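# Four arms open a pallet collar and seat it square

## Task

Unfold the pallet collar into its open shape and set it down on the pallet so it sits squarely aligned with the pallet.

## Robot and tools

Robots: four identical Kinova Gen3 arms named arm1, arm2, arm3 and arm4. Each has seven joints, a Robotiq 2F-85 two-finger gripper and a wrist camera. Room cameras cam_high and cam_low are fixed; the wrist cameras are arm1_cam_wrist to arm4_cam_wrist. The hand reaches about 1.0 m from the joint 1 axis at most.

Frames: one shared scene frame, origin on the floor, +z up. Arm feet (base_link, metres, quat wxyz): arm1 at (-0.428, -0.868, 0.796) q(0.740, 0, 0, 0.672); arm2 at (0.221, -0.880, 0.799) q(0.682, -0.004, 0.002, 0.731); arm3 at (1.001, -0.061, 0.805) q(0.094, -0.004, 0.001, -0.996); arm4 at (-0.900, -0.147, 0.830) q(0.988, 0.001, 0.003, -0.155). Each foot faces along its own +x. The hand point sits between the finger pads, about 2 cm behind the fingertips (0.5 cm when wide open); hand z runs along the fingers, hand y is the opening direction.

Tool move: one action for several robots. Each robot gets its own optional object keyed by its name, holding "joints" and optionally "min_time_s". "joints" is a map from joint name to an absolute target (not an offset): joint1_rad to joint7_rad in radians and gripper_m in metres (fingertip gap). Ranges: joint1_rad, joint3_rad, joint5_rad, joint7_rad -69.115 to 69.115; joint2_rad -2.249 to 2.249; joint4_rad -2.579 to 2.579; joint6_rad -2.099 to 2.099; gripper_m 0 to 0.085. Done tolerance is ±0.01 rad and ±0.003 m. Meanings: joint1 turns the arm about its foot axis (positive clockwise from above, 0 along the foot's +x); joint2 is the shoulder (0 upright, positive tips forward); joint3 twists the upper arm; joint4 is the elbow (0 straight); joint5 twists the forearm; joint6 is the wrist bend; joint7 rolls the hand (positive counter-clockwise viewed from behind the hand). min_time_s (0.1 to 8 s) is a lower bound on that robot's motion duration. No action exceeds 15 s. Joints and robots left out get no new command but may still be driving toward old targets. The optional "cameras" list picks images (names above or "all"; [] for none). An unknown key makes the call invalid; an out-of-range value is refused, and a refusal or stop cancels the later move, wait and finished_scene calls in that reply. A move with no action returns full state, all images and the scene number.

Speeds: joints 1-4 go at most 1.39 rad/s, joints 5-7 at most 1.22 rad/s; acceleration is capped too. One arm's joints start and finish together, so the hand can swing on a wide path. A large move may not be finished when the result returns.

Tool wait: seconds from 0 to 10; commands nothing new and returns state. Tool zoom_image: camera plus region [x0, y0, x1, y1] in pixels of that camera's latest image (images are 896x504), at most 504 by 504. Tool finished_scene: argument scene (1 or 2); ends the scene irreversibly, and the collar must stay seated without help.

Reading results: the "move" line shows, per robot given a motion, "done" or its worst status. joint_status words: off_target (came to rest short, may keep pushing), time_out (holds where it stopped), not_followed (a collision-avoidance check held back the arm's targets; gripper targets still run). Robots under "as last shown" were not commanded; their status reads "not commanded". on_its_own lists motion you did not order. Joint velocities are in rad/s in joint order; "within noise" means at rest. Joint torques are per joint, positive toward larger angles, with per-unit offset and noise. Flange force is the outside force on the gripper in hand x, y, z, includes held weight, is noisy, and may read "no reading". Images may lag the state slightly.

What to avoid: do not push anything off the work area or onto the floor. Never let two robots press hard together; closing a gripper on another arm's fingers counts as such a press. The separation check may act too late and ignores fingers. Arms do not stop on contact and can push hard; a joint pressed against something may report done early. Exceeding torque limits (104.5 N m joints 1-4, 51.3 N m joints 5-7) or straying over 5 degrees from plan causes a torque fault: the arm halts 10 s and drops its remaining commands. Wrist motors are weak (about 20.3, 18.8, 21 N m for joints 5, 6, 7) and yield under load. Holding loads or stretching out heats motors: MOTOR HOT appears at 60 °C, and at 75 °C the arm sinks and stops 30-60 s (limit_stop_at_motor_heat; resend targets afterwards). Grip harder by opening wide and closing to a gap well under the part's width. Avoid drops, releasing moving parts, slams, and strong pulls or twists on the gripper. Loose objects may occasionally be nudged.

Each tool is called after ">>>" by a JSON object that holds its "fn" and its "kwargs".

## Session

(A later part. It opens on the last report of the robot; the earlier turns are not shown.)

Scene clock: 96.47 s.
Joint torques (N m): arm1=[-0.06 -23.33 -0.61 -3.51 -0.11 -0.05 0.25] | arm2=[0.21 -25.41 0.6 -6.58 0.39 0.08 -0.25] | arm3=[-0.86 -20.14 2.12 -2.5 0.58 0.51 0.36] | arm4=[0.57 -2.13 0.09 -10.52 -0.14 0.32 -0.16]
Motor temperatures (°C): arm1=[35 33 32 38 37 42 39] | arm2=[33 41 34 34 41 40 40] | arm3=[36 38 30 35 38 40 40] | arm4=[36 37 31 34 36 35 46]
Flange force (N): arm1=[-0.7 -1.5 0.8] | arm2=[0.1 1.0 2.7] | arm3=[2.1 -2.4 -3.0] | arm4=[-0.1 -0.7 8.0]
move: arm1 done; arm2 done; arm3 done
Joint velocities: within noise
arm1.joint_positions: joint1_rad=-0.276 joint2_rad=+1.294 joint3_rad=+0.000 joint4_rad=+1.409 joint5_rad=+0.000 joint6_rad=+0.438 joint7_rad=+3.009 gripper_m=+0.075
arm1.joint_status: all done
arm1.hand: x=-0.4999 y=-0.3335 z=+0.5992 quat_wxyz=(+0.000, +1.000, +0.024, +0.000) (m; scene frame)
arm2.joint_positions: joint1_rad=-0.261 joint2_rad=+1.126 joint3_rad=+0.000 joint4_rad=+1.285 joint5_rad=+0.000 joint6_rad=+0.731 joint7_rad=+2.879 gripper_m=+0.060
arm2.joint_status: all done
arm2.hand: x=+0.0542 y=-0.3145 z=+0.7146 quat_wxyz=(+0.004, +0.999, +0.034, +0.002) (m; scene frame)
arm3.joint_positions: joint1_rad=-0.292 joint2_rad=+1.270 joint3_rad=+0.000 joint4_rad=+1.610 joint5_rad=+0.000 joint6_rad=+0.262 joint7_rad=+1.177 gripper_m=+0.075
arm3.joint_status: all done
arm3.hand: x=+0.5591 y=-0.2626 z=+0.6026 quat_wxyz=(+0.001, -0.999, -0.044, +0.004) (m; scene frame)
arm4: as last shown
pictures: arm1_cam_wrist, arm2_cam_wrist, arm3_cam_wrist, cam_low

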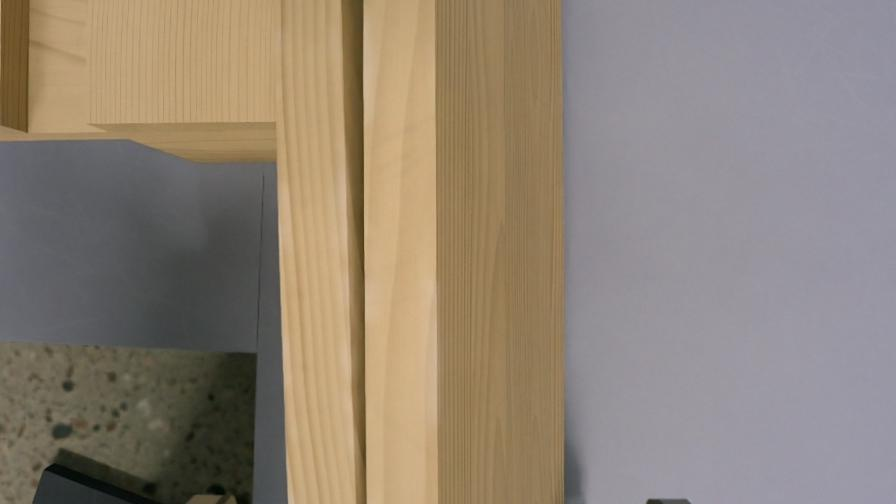

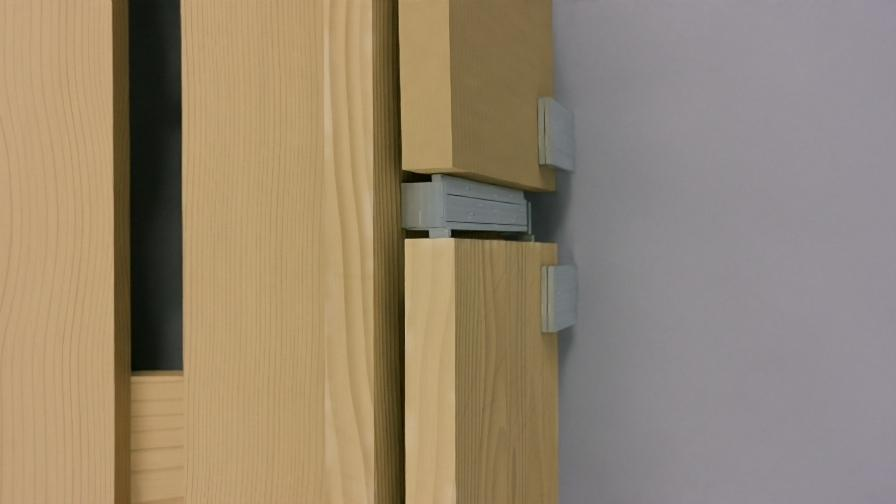

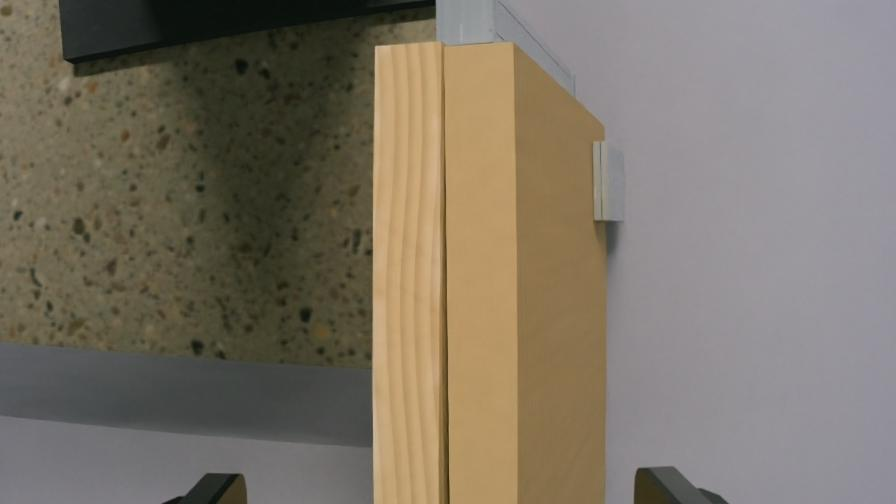

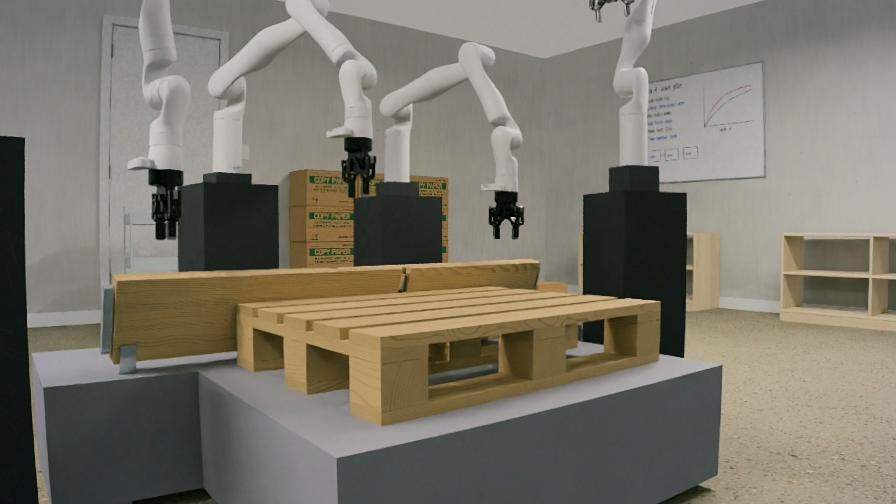

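>>> {"fn": "move", "kwargs": {"arm1": {"joints": {"joint1_rad": -0.2715, "joint2_rad": 1.4712, "joint4_rad": 1.2104, "joint6_rad": 0.4600, "joint7_rad": 3.0220, "gripper_m": 0.065}, "min_time_s": 2}, "arm3": {"joints": {"joint1_rad": -0.2986, "joint2_rad": 1.4322, "joint4_rad": 1.4922, "joint6_rad": 0.2171, "joint7_rad": 1.1746, "gripper_m": 0.065}, "min_time_s": 2}, "cameras": ["arm1_cam_wrist", "arm3_cam_wrist", "cam_low"]}}

Scene clock: 108.53 s.
Joint torques (N m): arm1=[-0.09 -24.23 -0.59 -3.71 -0.07 -0.13 0.27] | arm2=[0.18 -25.41 0.64 -6.56 0.4 0.06 -0.26] | arm3=[-0.77 -20.44 2.13 -2.12 0.6 0.44 0.41] | arm4=[0.58 -2.13 0.09 -10.47 -0.17 0.3 -0.18]
Motor temperatures (°C): arm1=[35 33 32 38 37 42 39] | arm2=[33 41 34 34 41 40 40] | arm3=[36 38 30 35 38 40 40] | arm4=[36 37 31 34 36 35 46]
Flange force (N): arm1=[-0.6 -1.9 1.1] | arm2=[0.1 0.8 2.7] | arm3=[2.0 -2.0 -3.5] | arm4=[-0.1 -0.8 7.8]
move: arm1 done; arm3 done
Joint velocities: within noise
arm1.joint_positions: joint1_rad=-0.272 joint2_rad=+1.471 joint3_rad=+0.000 joint4_rad=+1.210 joint5_rad=+0.000 joint6_rad=+0.460 joint7_rad=+3.022 gripper_m=+0.065
arm1.joint_status: all done
arm1.hand: x=-0.5008 y=-0.3136 z=+0.5292 quat_wxyz=(+0.000, +1.000, +0.028, +0.000) (m; scene frame)
arm2, arm4: as last shown
arm3.joint_positions: joint1_rad=-0.299 joint2_rad=+1.432 joint3_rad=+0.000 joint4_rad=+1.492 joint5_rad=+0.000 joint6_rad=+0.217 joint7_rad=+1.175 gripper_m=+0.065
arm3.joint_status: all done
arm3.hand: x=+0.5588 y=-0.2658 z=+0.5326 quat_wxyz=(+0.001, -0.999, -0.046, +0.004) (m; scene frame)
pictures: arm1_cam_wrist, arm3_cam_wrist, cam_low

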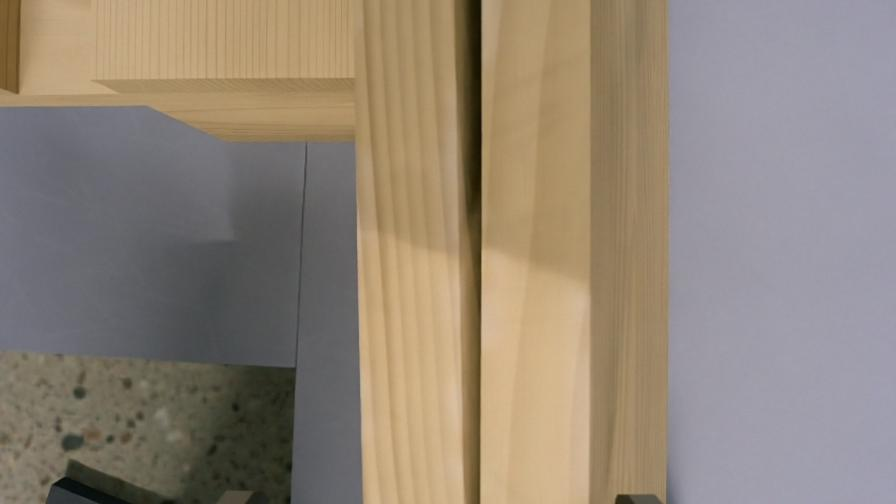

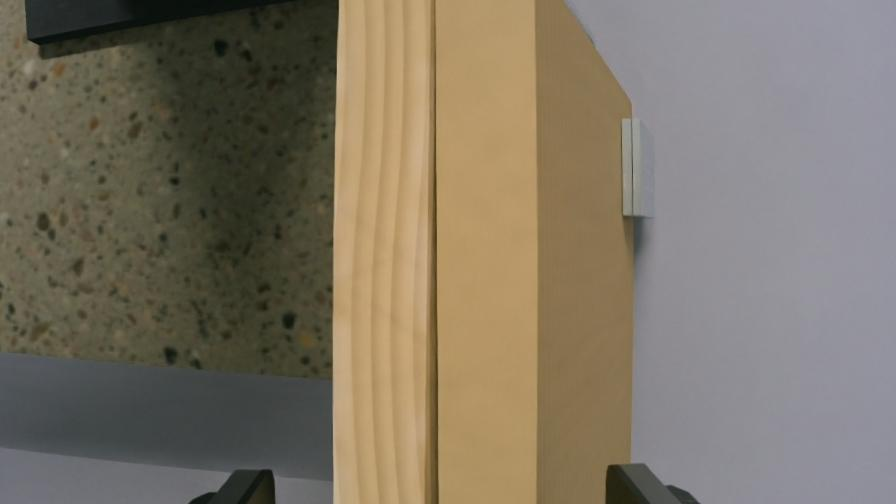

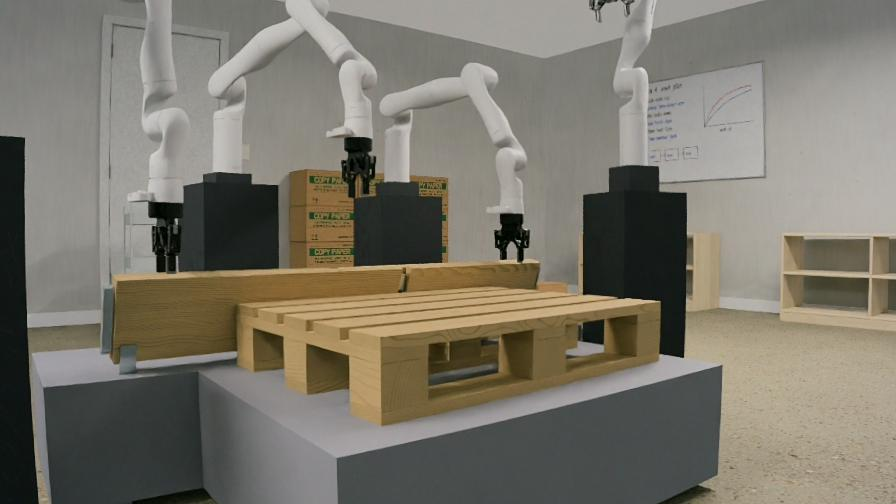

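>>> {"fn": "move", "kwargs": {"arm1": {"joints": {"joint1_rad": -0.2736, "joint2_rad": 1.4615, "joint4_rad": 1.2503, "joint6_rad": 0.4298, "joint7_rad": 3.0220}, "min_time_s": 1}, "cameras": ["arm1_cam_wrist"]}}

Scene clock: 116.60 s.
Joint torques (N m): arm1=[-0.09 -23.94 -0.55 -3.5 -0.08 -0.04 0.24] | arm2=[0.22 -25.44 0.65 -6.59 0.36 0.09 -0.25] | arm3=[-0.87 -20.43 2.07 -2.04 0.55 0.43 0.36] | arm4=[0.57 -2.13 0.07 -10.5 -0.17 0.32 -0.17]
Motor temperatures (°C): arm1=[35 33 32 38 37 42 39] | arm2=[33 41 34 34 41 40 40] | arm3=[36 38 30 35 38 40 40] | arm4=[36 36 31 34 36 35 46]
Flange force (N): arm1=[-0.5 -1.3 1.0] | arm2=[0.1 1.0 2.8] | arm3=[1.5 -2.1 -3.3] | arm4=[-0.1 -0.9 8.0]
move: arm1 done
Joint velocities: within noise
arm1.joint_positions: joint1_rad=-0.274 joint2_rad=+1.462 joint3_rad=+0.000 joint4_rad=+1.250 joint5_rad=+0.000 joint6_rad=+0.430 joint7_rad=+3.022 gripper_m=+0.065
arm1.joint_status: all done
arm1.hand: x=-0.5004 y=-0.3226 z=+0.5291 quat_wxyz=(+0.000, +1.000, +0.029, +0.000) (m; scene frame)
arm2, arm3, arm4: as last shown
pictures: arm1_cam_wrist

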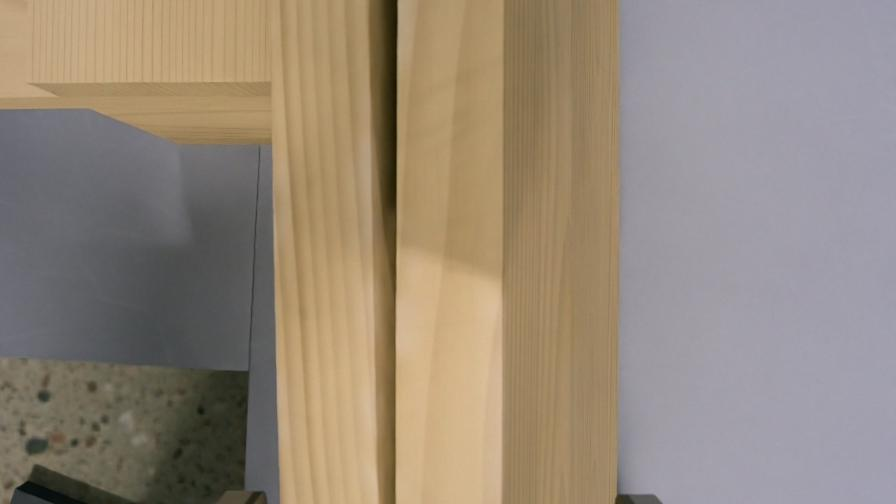

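>>> {"fn": "move", "kwargs": {"arm1": {"joints": {"joint2_rad": 1.5542, "joint4_rad": 1.1662, "joint6_rad": 0.4212}, "min_time_s": 2}, "arm3": {"joints": {"joint2_rad": 1.5259, "joint4_rad": 1.4103, "joint6_rad": 0.2054}, "min_time_s": 2}, "cameras": ["arm1_cam_wrist", "arm3_cam_wrist", "cam_low"]}}

Scene clock: 120.87 s.
Joint torques (N m): arm1=[-0.07 -23.99 -0.64 -3.33 -0.12 -0.06 0.3] | arm2=[0.2 -25.43 0.63 -6.56 0.38 0.07 -0.26] | arm3=[-0.8 -20.54 2.2 -1.89 0.55 0.45 0.41] | arm4=[0.57 -2.12 0.08 -10.45 -0.15 0.34 -0.15]
Motor temperatures (°C): arm1=[35 33 32 38 37 42 39] | arm2=[33 42 34 34 41 40 40] | arm3=[36 38 30 35 38 40 40] | arm4=[36 36 31 34 36 35 46]
Flange force (N): arm1=[-0.7 -1.9 1.4] | arm2=[0.1 0.9 2.8] | arm3=[1.5 -1.9 -3.4] | arm4=[-0.2 -0.7 7.8]
move: arm1 done; arm3 done
Joint velocities: within noise
arm1.joint_positions: joint1_rad=-0.274 joint2_rad=+1.554 joint3_rad=+0.000 joint4_rad=+1.166 joint5_rad=+0.000 joint6_rad=+0.421 joint7_rad=+3.022 gripper_m=+0.065
arm1.joint_status: all done
arm1.hand: x=-0.5004 y=-0.3226 z=+0.4891 quat_wxyz=(+0.000, +1.000, +0.029, +0.000) (m; scene frame)
arm2, arm4: as last shown
arm3.joint_positions: joint1_rad=-0.299 joint2_rad=+1.526 joint3_rad=+0.000 joint4_rad=+1.410 joint5_rad=+0.000 joint6_rad=+0.205 joint7_rad=+1.175 gripper_m=+0.065
arm3.joint_status: all done
arm3.hand: x=+0.5585 y=-0.2657 z=+0.4926 quat_wxyz=(+0.001, -0.999, -0.046, +0.004) (m; scene frame)
pictures: arm1_cam_wrist, arm3_cam_wrist, cam_low

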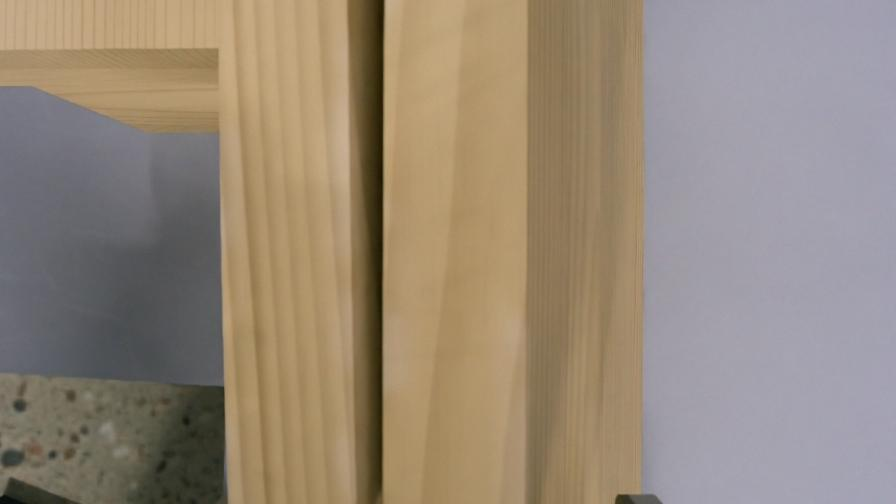

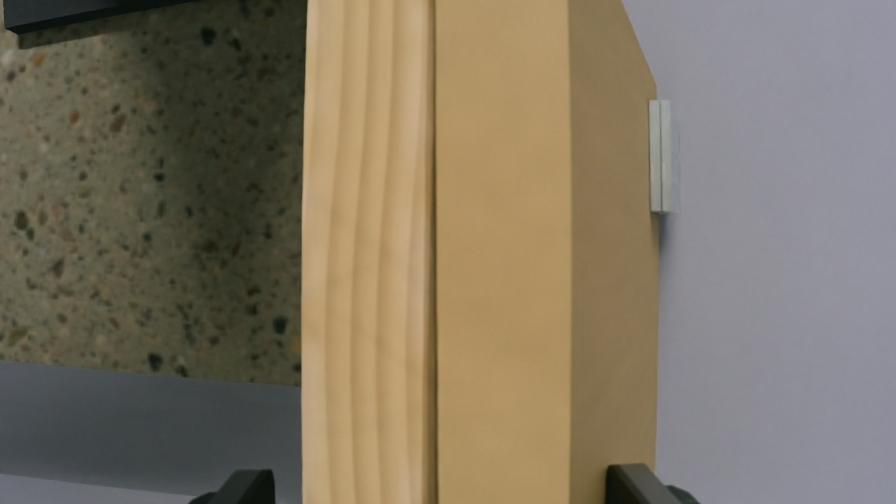

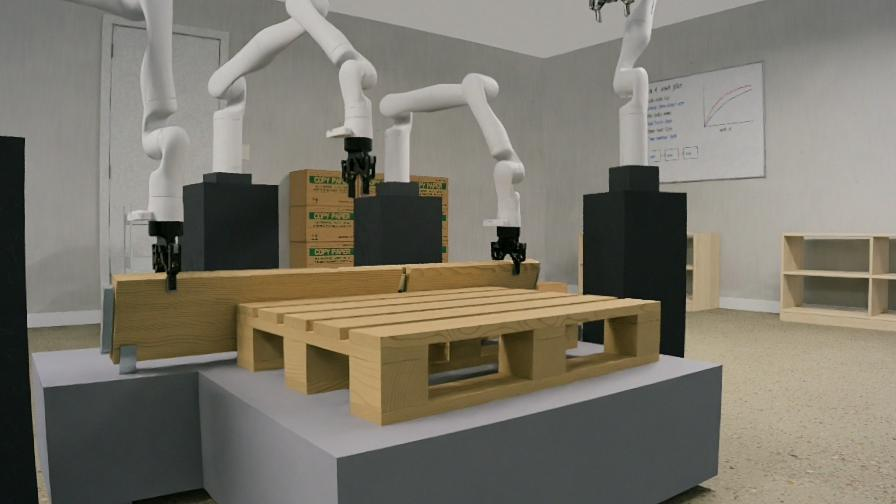

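>>> {"fn": "move", "kwargs": {"arm1": {"joints": {"joint1_rad": -0.2784, "joint2_rad": 1.5350, "joint4_rad": 1.2533, "joint6_rad": 0.3533, "joint7_rad": 3.0172}, "min_time_s": 2.5}, "arm3": {"joints": {"joint1_rad": -0.3507, "joint2_rad": 1.5313, "joint4_rad": 1.3716, "joint6_rad": 0.2386, "joint7_rad": 1.1225}, "min_time_s": 2.5}, "cameras": ["arm1_cam_wrist", "arm2_cam_wrist", "arm3_cam_wrist"]}}

Scene clock: 131.50 s.
Joint torques (N m): arm1=[0.29 -24.88 -0.13 -4.36 0.02 -0.91 0.26] | arm2=[0.21 -25.43 0.6 -6.56 0.41 0.1 -0.25] | arm3=[-0.79 -20.86 2.07 -2.4 0.5 0.38 0.47] | arm4=[0.59 -2.12 0.09 -10.48 -0.15 0.3 -0.17]
Motor temperatures (°C): arm1=[35 33 32 38 37 42 39] | arm2=[33 42 34 34 41 40 40] | arm3=[36 38 30 35 38 40 40] | arm4=[36 36 31 34 36 35 46]
Flange force (N): arm1=[-1.1 0.9 1.1] | arm2=[0.1 1.0 2.8] | arm3=[2.1 -2.2 -3.8] | arm4=[-0.1 -0.7 7.8]
move: arm1 done; arm3 done
Joint velocities: within noise
arm1.joint_positions: joint1_rad=-0.278 joint2_rad=+1.535 joint3_rad=+0.000 joint4_rad=+1.253 joint5_rad=+0.000 joint6_rad=+0.353 joint7_rad=+3.017 gripper_m=+0.065
arm1.joint_status: all done
arm1.hand: x=-0.4995 y=-0.3425 z=+0.4892 quat_wxyz=(+0.000, +1.000, +0.029, +0.000) (m; scene frame)
arm2, arm4: as last shown
arm3.joint_positions: joint1_rad=-0.351 joint2_rad=+1.531 joint3_rad=+0.000 joint4_rad=+1.372 joint5_rad=+0.000 joint6_rad=+0.239 joint7_rad=+1.122 gripper_m=+0.065
arm3.joint_status: all done
arm3.hand: x=+0.5609 y=-0.2937 z=+0.4926 quat_wxyz=(+0.001, -0.999, -0.046, +0.004) (m; scene frame)
pictures: arm1_cam_wrist, arm2_cam_wrist, arm3_cam_wrist

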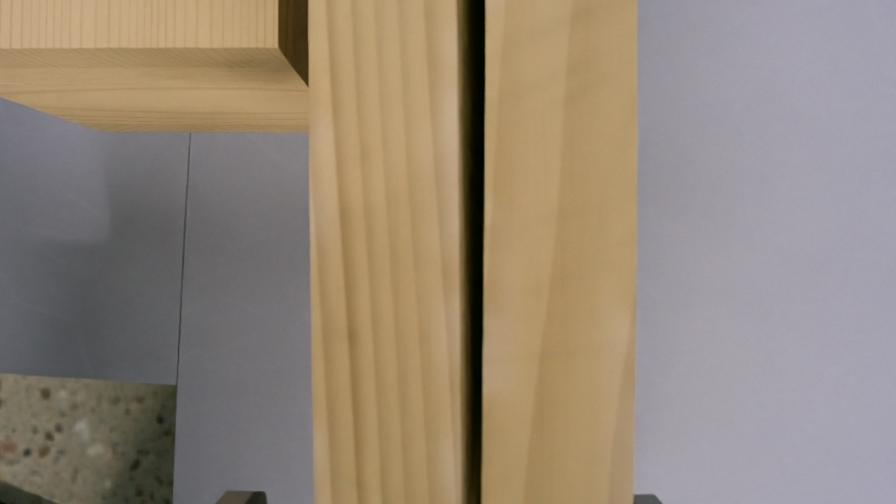

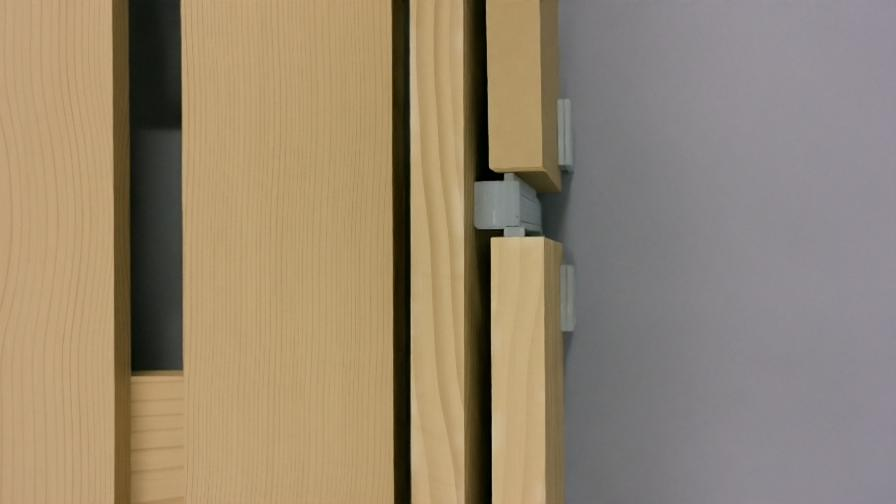

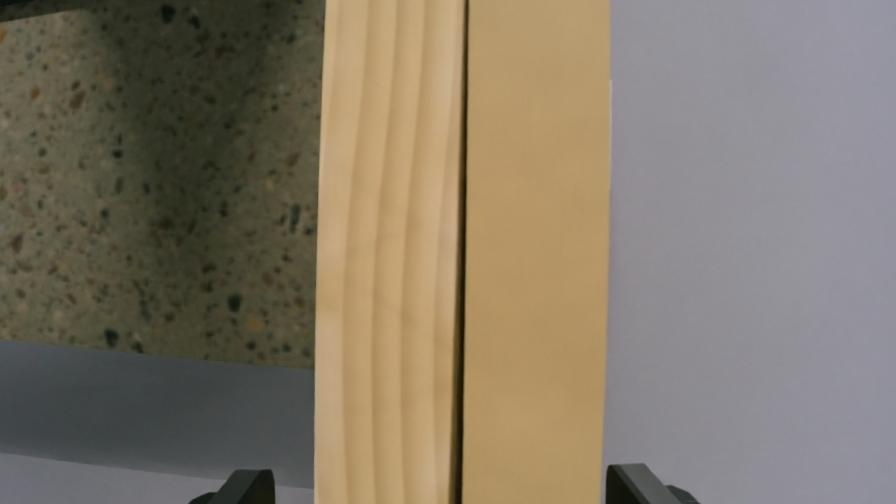

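>>> {"fn": "move", "kwargs": {"arm1": {"joints": {"joint1_rad": -0.2851, "joint2_rad": 1.5161, "joint4_rad": 1.3543, "joint6_rad": 0.2713, "joint7_rad": 3.0105}, "min_time_s": 2.5}, "arm3": {"joints": {"joint1_rad": -0.3952, "joint2_rad": 1.5377, "joint4_rad": 1.3317, "joint6_rad": 0.2722, "joint7_rad": 1.0780}, "min_time_s": 2.5}, "cameras": ["all"]}}

Scene clock: 140.07 s.
Joint torques (N m): arm1=[-0.09 -22.61 -0.63 -2.14 -0.06 -0.11 0.26] | arm2=[0.21 -25.41 0.66 -6.57 0.4 0.09 -0.27] | arm3=[-0.87 -21.18 2.06 -2.61 0.55 0.39 0.4] | arm4=[0.58 -2.14 0.09 -10.5 -0.16 0.31 -0.15]
Motor temperatures (°C): arm1=[35 34 32 38 37 42 39] | arm2=[33 42 34 34 41 40 40] | arm3=[36 38 30 35 38 40 40] | arm4=[36 36 31 34 36 35 46]
Flange force (N): arm1=[-0.6 -1.4 1.0] | arm2=[0.1 1.0 2.8] | arm3=[1.7 -2.5 -3.6] | arm4=[-0.1 -0.7 7.9]
move: arm1 done; arm3 done
Joint velocities: within noise
arm1.joint_positions: joint1_rad=-0.285 joint2_rad=+1.516 joint3_rad=+0.000 joint4_rad=+1.354 joint5_rad=+0.000 joint6_rad=+0.271 joint7_rad=+3.011 gripper_m=+0.065
arm1.joint_status: all done
arm1.hand: x=-0.4983 y=-0.3676 z=+0.4891 quat_wxyz=(+0.000, +1.000, +0.029, +0.000) (m; scene frame)
arm2, arm4: as last shown
arm3.joint_positions: joint1_rad=-0.395 joint2_rad=+1.538 joint3_rad=+0.000 joint4_rad=+1.332 joint5_rad=+0.000 joint6_rad=+0.272 joint7_rad=+1.078 gripper_m=+0.065
arm3.joint_status: all done
arm3.hand: x=+0.5632 y=-0.3185 z=+0.4925 quat_wxyz=(+0.001, -0.999, -0.046, +0.004) (m; scene frame)
pictures: arm1_cam_wrist, arm2_cam_wrist, arm3_cam_wrist, arm4_cam_wrist, cam_high, cam_low

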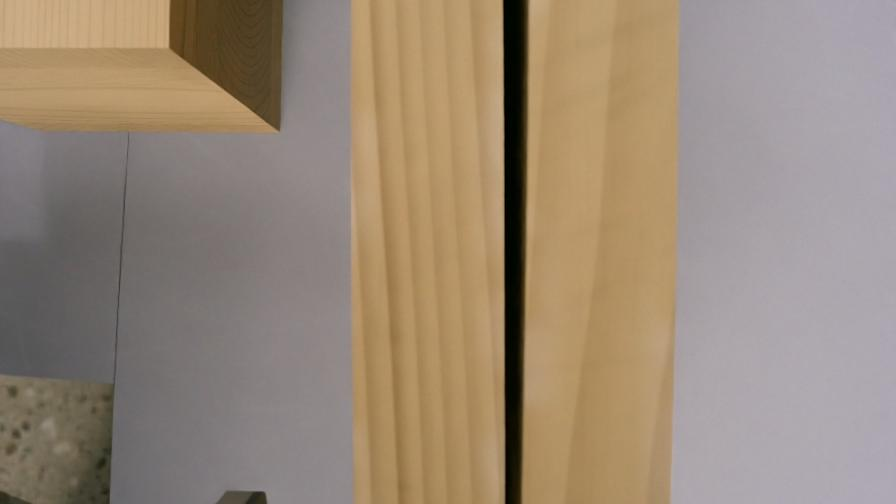

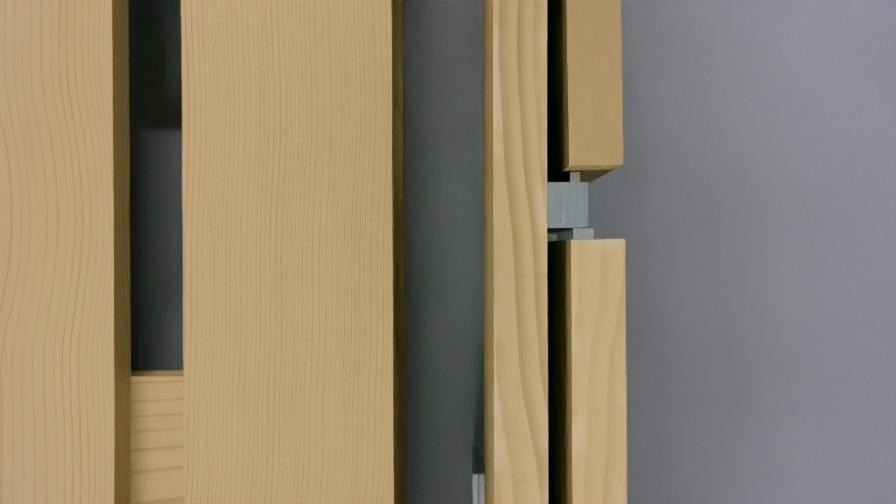

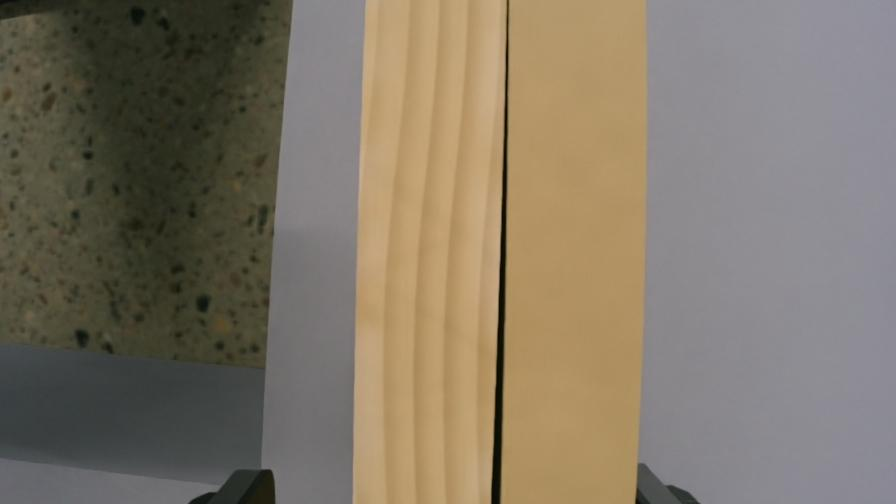

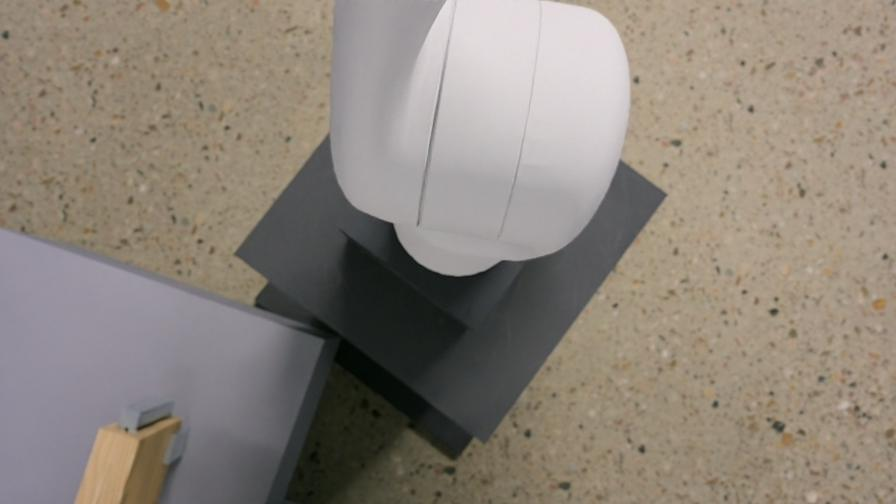

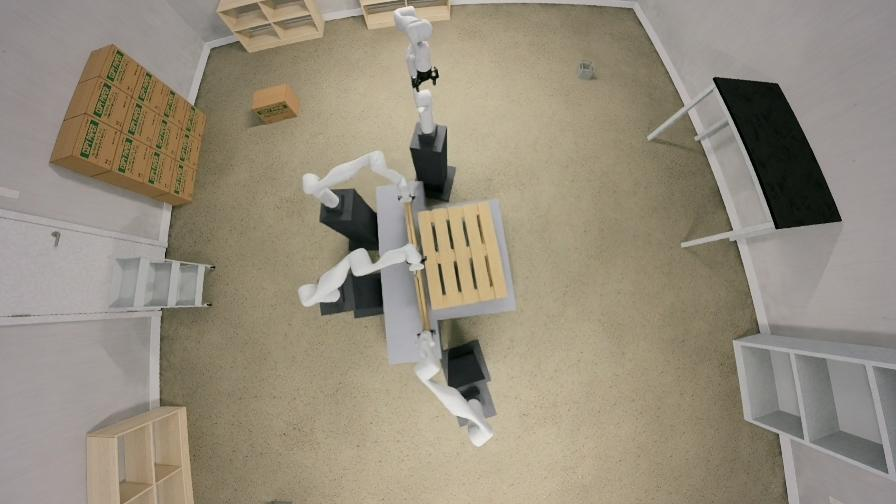

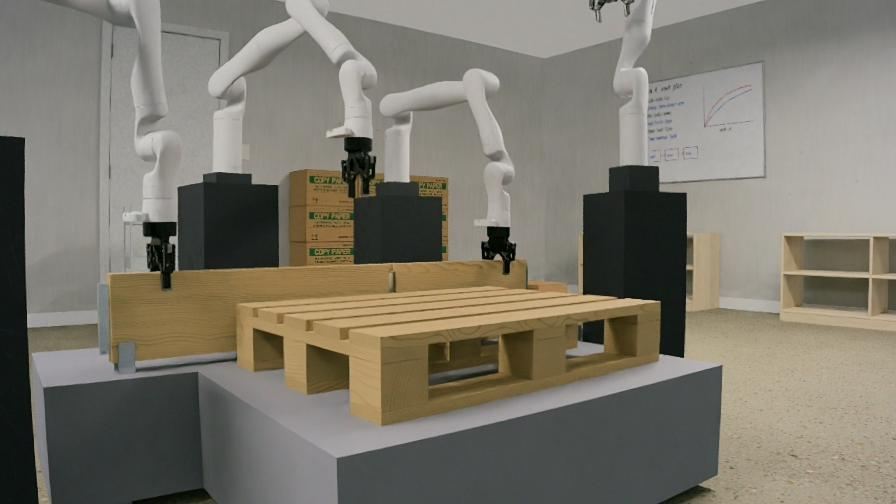

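>>> {"fn": "zoom_image", "kwargs": {"camera": "cam_low", "region": [60, 210, 300, 400]}}

>>> {"fn": "zoom_image", "kwargs": {"camera": "arm4_cam_wrist", "region": [40, 370, 240, 504]}}

>>> {"fn": "zoom_image", "kwargs": {"camera": "cam_low", "region": [360, 200, 600, 340]}}

Scaled by 2.100 from the camera's 896x504 image, which has a finer 1280x720 frame.

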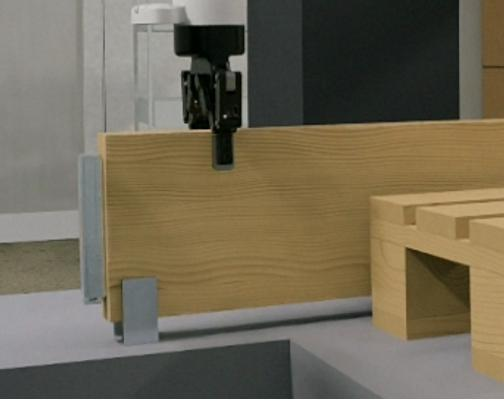

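Scaled by 2.520 from the camera's 896x504 image, which has a finer 1280x720 frame.

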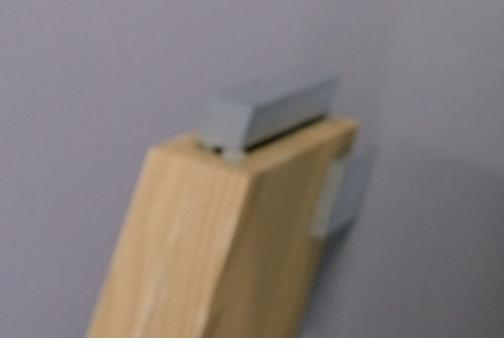

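Scaled by 2.100 from the camera's 896x504 image, which has a finer 1280x720 frame.

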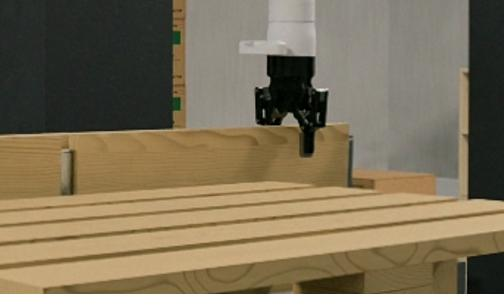

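>>> {"fn": "move", "kwargs": {"arm1": {"joints": {"joint1_rad": -0.2894, "joint2_rad": 1.5072, "joint4_rad": 1.4115, "joint6_rad": 0.2229, "joint7_rad": 3.0062}, "min_time_s": 1.5}, "arm3": {"joints": {"joint1_rad": -0.4209, "joint2_rad": 1.5423, "joint4_rad": 1.3052, "joint6_rad": 0.2941, "joint7_rad": 1.0523}, "min_time_s": 1.5}, "arm2": {"joints": {"joint1_rad": -0.2946, "joint2_rad": 1.2836, "joint4_rad": 1.4789, "joint6_rad": 0.3791, "joint7_rad": 2.8454, "gripper_m": 0.045}, "min_time_s": 2.5}, "cameras": ["arm1_cam_wrist", "arm2_cam_wrist", "arm3_cam_wrist"]}}

Scene clock: 153.10 s.
Joint torques (N m): arm1=[-0.12 -22.25 -0.61 -1.78 -0.08 -0.09 0.26] | arm2=[0.19 -23.68 0.63 -3.77 0.35 0.14 -0.27] | arm3=[-0.77 -21.39 2.15 -2.8 0.58 0.37 0.41] | arm4=[0.58 -2.1 0.06 -10.5 -0.14 0.33 -0.16]
Motor temperatures (°C): arm1=[35 34 32 38 37 42 39] | arm2=[33 42 34 34 41 40 40] | arm3=[36 38 30 35 38 40 40] | arm4=[36 36 31 34 36 35 46]
Flange force (N): arm1=[-0.4 -1.1 1.0] | arm2=[0.1 1.4 2.5] | arm3=[1.9 -2.4 -3.6] | arm4=[0.0 -0.8 8.0]
move: arm1 done; arm2 done; arm3 done
Joint velocities: within noise
arm1.joint_positions: joint1_rad=-0.289 joint2_rad=+1.507 joint3_rad=+0.000 joint4_rad=+1.411 joint5_rad=+0.000 joint6_rad=+0.223 joint7_rad=+3.006 gripper_m=+0.065
arm1.joint_status: all done
arm1.hand: x=-0.4976 y=-0.3826 z=+0.4892 quat_wxyz=(+0.000, +1.000, +0.029, +0.000) (m; scene frame)
arm2.joint_positions: joint1_rad=-0.295 joint2_rad=+1.284 joint3_rad=+0.000 joint4_rad=+1.479 joint5_rad=+0.000 joint6_rad=+0.379 joint7_rad=+2.845 gripper_m=+0.045
arm2.joint_status: all done
arm2.hand: x=+0.0605 y=-0.3867 z=+0.5952 quat_wxyz=(+0.004, +0.999, +0.034, +0.002) (m; scene frame)
arm3.joint_positions: joint1_rad=-0.421 joint2_rad=+1.542 joint3_rad=+0.000 joint4_rad=+1.305 joint5_rad=+0.000 joint6_rad=+0.294 joint7_rad=+1.052 gripper_m=+0.065
arm3.joint_status: all done
arm3.hand: x=+0.5644 y=-0.3335 z=+0.4925 quat_wxyz=(+0.001, -0.999, -0.046, +0.004) (m; scene frame)
arm4.joint_positions: joint1_rad=-0.484 joint2_rad=-0.358 joint3_rad=-0.055 joint4_rad=+1.573 joint5_rad=-0.060 joint6_rad=+2.007 joint7_rad=+1.671 gripper_m=+0.085
arm4.joint_status: not commanded
arm4.hand: x=-0.7779 y=-0.1252 z=+1.3078 quat_wxyz=(+0.044, +0.173, -0.984, -0.017) (m; scene frame)
pictures: arm1_cam_wrist, arm2_cam_wrist, arm3_cam_wrist

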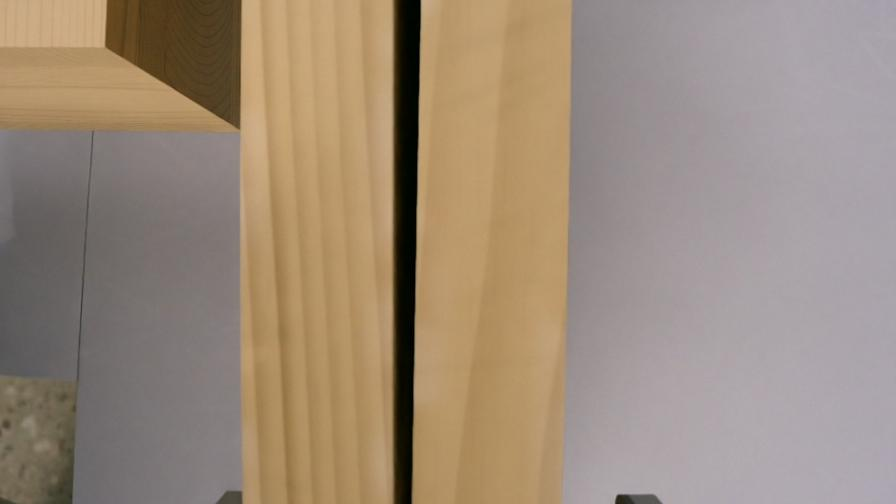

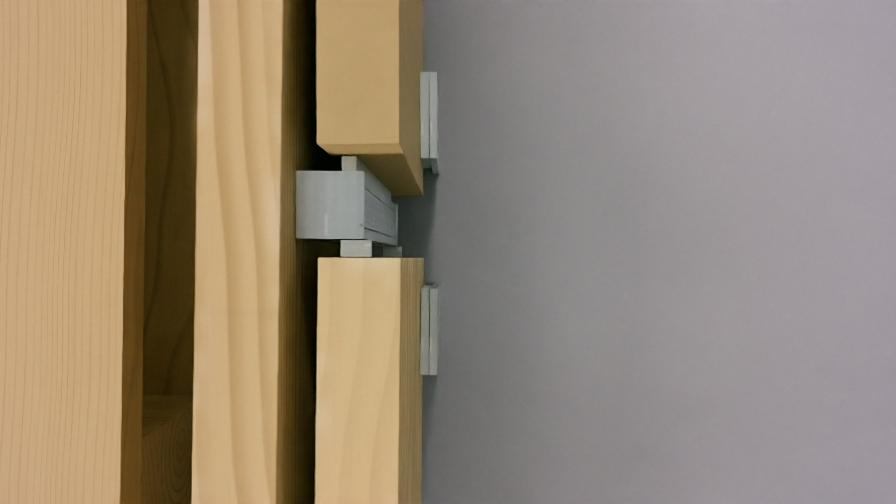

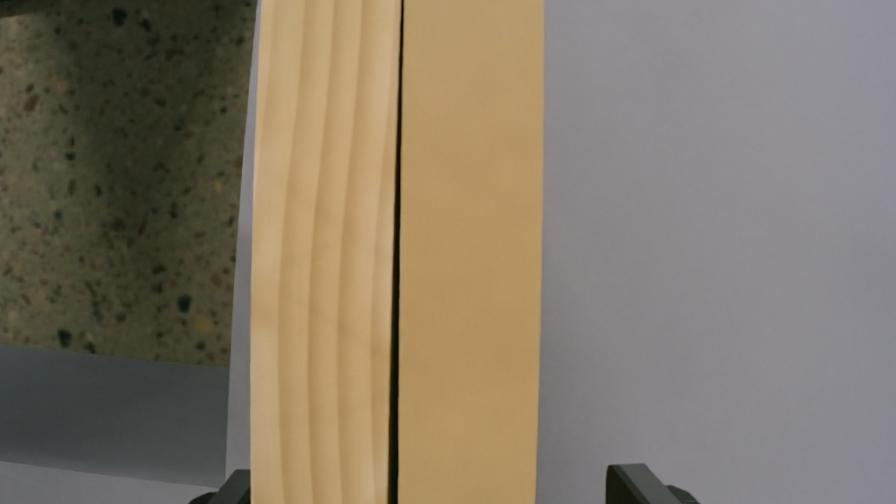

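>>> {"fn": "move", "kwargs": {"arm2": {"joints": {"joint1_rad": -0.41095, "joint2_rad": 1.40206, "joint4_rad": 1.29286, "joint6_rad": 0.44667, "joint7_rad": 2.72905}, "min_time_s": 2}, "cameras": ["arm2_cam_wrist"]}}

>>> {"fn": "wait", "kwargs": {"seconds": 0.2, "cameras": ["arm2_cam_wrist"]}}

>>> {"fn": "zoom_image", "kwargs": {"camera": "arm2_cam_wrist", "region": [200, 252, 500, 504]}}

Scene clock: 162.30 s.
Joint torques (N m): arm1=[-0.07 -22.19 -0.58 -1.65 -0.12 -0.07 0.29] | arm2=[0.18 -24.87 0.67 -4.36 0.38 0.08 -0.25] | arm3=[-0.77 -21.41 2.1 -2.76 0.57 0.41 0.4] | arm4=[0.58 -2.12 0.08 -10.48 -0.15 0.33 -0.18]
Motor temperatures (°C): arm1=[35 34 32 38 37 42 39] | arm2=[33 42 34 34 41 40 40] | arm3=[36 38 30 35 38 40 40] | arm4=[36 36 31 34 36 35 46]
Flange force (N): arm1=[-0.6 -1.5 1.1] | arm2=[0.2 1.3 2.4] | arm3=[1.8 -2.3 -3.4] | arm4=[-0.1 -0.8 7.9]
move: arm2 done
Joint velocities: within noise
arm1, arm3, arm4: as last shown
arm2.joint_positions: joint1_rad=-0.411 joint2_rad=+1.402 joint3_rad=+0.000 joint4_rad=+1.293 joint5_rad=+0.000 joint6_rad=+0.447 joint7_rad=+2.729 gripper_m=+0.045
arm2.joint_status: all done
arm2.hand: x=-0.0099 y=-0.3819 z=+0.5549 quat_wxyz=(+0.004, +0.999, +0.034, +0.002) (m; scene frame)
pictures: arm2_cam_wrist

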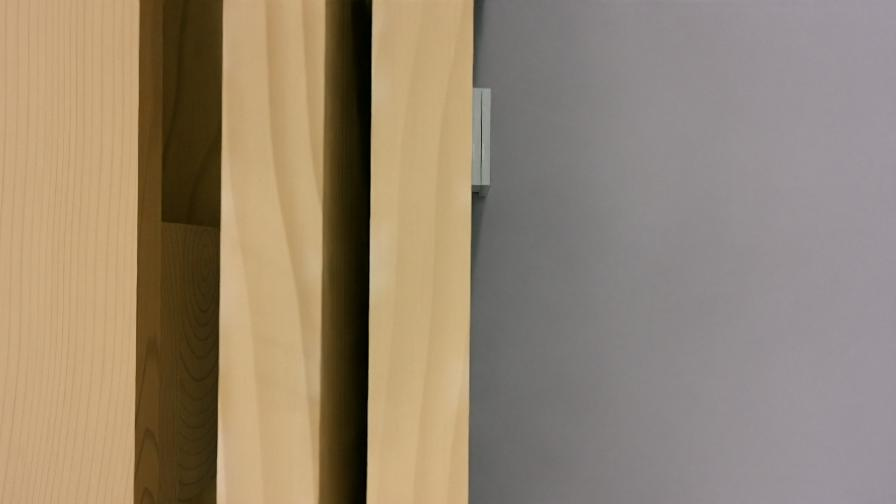

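Scene clock: 162.50 s.
Joint torques (N m): arm1=[-0.05 -22.26 -0.61 -1.74 -0.12 -0.08 0.29] | arm2=[0.17 -24.93 0.65 -4.35 0.38 0.07 -0.24] | arm3=[-0.8 -21.36 2.11 -2.8 0.53 0.38 0.37] | arm4=[0.58 -2.11 0.1 -10.48 -0.13 0.3 -0.19]
Motor temperatures (°C): arm1=[35 34 32 38 37 42 39] | arm2=[33 42 34 34 41 40 40] | arm3=[36 38 30 35 38 40 40] | arm4=[36 36 31 34 36 35 46]
Flange force (N): arm1=[-0.6 -1.2 1.1] | arm2=[0.2 1.1 2.6] | arm3=[1.8 -2.5 -3.6] | arm4=[0.0 -0.8 7.9]
Joint velocities: within noise
arm1.joint_positions: joint1_rad=-0.289 joint2_rad=+1.507 joint3_rad=+0.000 joint4_rad=+1.411 joint5_rad=+0.000 joint6_rad=+0.223 joint7_rad=+3.006 gripper_m=+0.065
arm1.joint_status: not commanded
arm1.hand: x=-0.4976 y=-0.3826 z=+0.4892 quat_wxyz=(+0.000, +1.000, +0.029, +0.000) (m; scene frame)
arm2.joint_positions: joint1_rad=-0.411 joint2_rad=+1.402 joint3_rad=+0.000 joint4_rad=+1.293 joint5_rad=+0.000 joint6_rad=+0.447 joint7_rad=+2.729 gripper_m=+0.045
arm2.joint_status: all done
arm2.hand: x=-0.0099 y=-0.3819 z=+0.5549 quat_wxyz=(+0.004, +0.999, +0.034, +0.002) (m; scene frame)
arm3.joint_positions: joint1_rad=-0.421 joint2_rad=+1.542 joint3_rad=+0.000 joint4_rad=+1.305 joint5_rad=+0.000 joint6_rad=+0.294 joint7_rad=+1.052 gripper_m=+0.065
arm3.joint_status: not commanded
arm3.hand: x=+0.5644 y=-0.3335 z=+0.4925 quat_wxyz=(+0.001, -0.999, -0.046, +0.004) (m; scene frame)
arm4.joint_positions: joint1_rad=-0.484 joint2_rad=-0.358 joint3_rad=-0.055 joint4_rad=+1.573 joint5_rad=-0.060 joint6_rad=+2.007 joint7_rad=+1.671 gripper_m=+0.085
arm4.joint_status: not commanded
arm4.hand: x=-0.7779 y=-0.1252 z=+1.3078 quat_wxyz=(+0.044, +0.173, -0.984, -0.017) (m; scene frame)
wait: 0.20 s; no rest
pictures: arm2_cam_wrist

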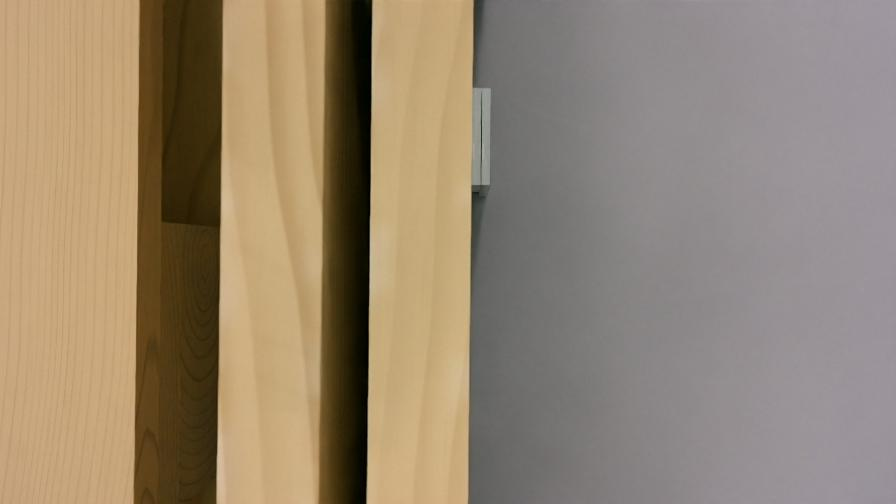

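Scaled by 1.680 from the camera's 896x504 image, which has a finer 1280x720 frame.

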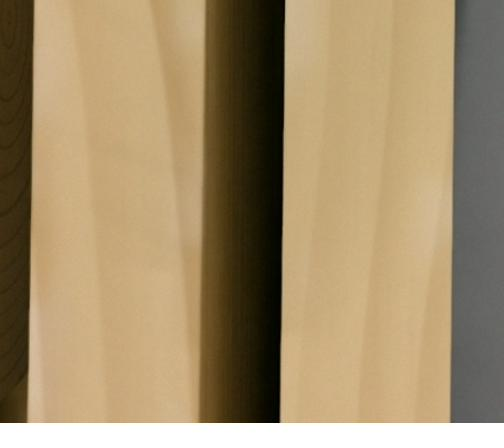

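>>> {"fn": "zoom_image", "kwargs": {"camera": "arm2_cam_wrist", "region": [440, 404, 640, 504]}}

Scaled by 2.520 from the camera's 896x504 image, which has a finer 1280x720 frame.

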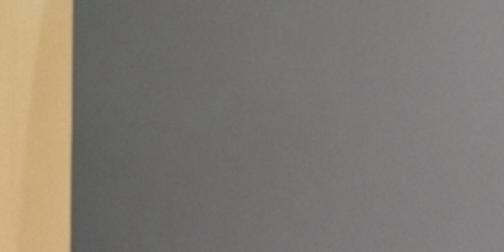

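>>> {"fn": "move", "kwargs": {"arm2": {"joints": {"joint2_rad": 1.4357, "joint4_rad": 1.2668, "joint6_rad": 0.4391, "gripper_m": 0.0345}, "min_time_s": 1.5}, "cameras": ["arm2_cam_wrist"]}}

>>> {"fn": "zoom_image", "kwargs": {"camera": "arm2_cam_wrist", "region": [200, 354, 500, 504]}}

Scene clock: 168.70 s.
Joint torques (N m): arm1=[-0.05 -22.17 -0.48 -1.63 -0.11 -0.06 0.24] | arm2=[0.16 -24.95 0.62 -4.31 0.39 0.1 -0.26] | arm3=[-0.77 -21.38 2.1 -2.73 0.58 0.42 0.36] | arm4=[0.6 -2.15 0.08 -10.52 -0.15 0.31 -0.18]
Motor temperatures (°C): arm1=[35 35 32 38 37 42 39] | arm2=[33 42 34 34 41 40 40] | arm3=[36 38 30 35 38 40 40] | arm4=[36 36 31 34 36 35 46]
Flange force (N): arm1=[-0.5 -1.6 1.1] | arm2=[0.3 1.3 2.5] | arm3=[1.7 -2.3 -3.4] | arm4=[-0.1 -0.8 8.0]
move: arm2 done
Joint velocities: within noise
arm1, arm3, arm4: as last shown
arm2.joint_positions: joint1_rad=-0.411 joint2_rad=+1.436 joint3_rad=+0.000 joint4_rad=+1.267 joint5_rad=+0.000 joint6_rad=+0.439 joint7_rad=+2.729 gripper_m=+0.034
arm2.joint_status: all done
arm2.hand: x=-0.0098 y=-0.3821 z=+0.5399 quat_wxyz=(+0.004, +0.999, +0.034, +0.002) (m; scene frame)
pictures: arm2_cam_wrist

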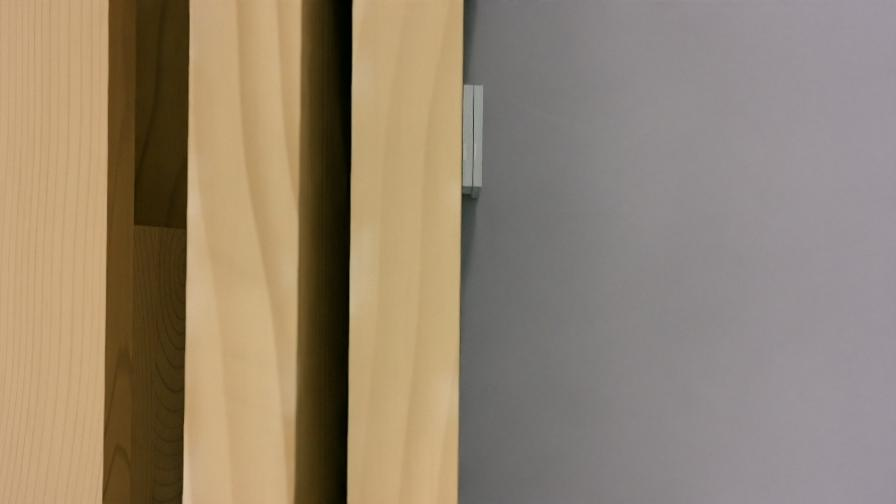

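Scaled by 1.680 from the camera's 896x504 image, which has a finer 1280x720 frame.

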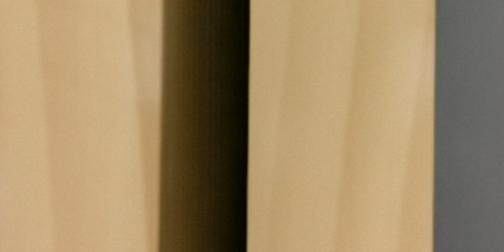

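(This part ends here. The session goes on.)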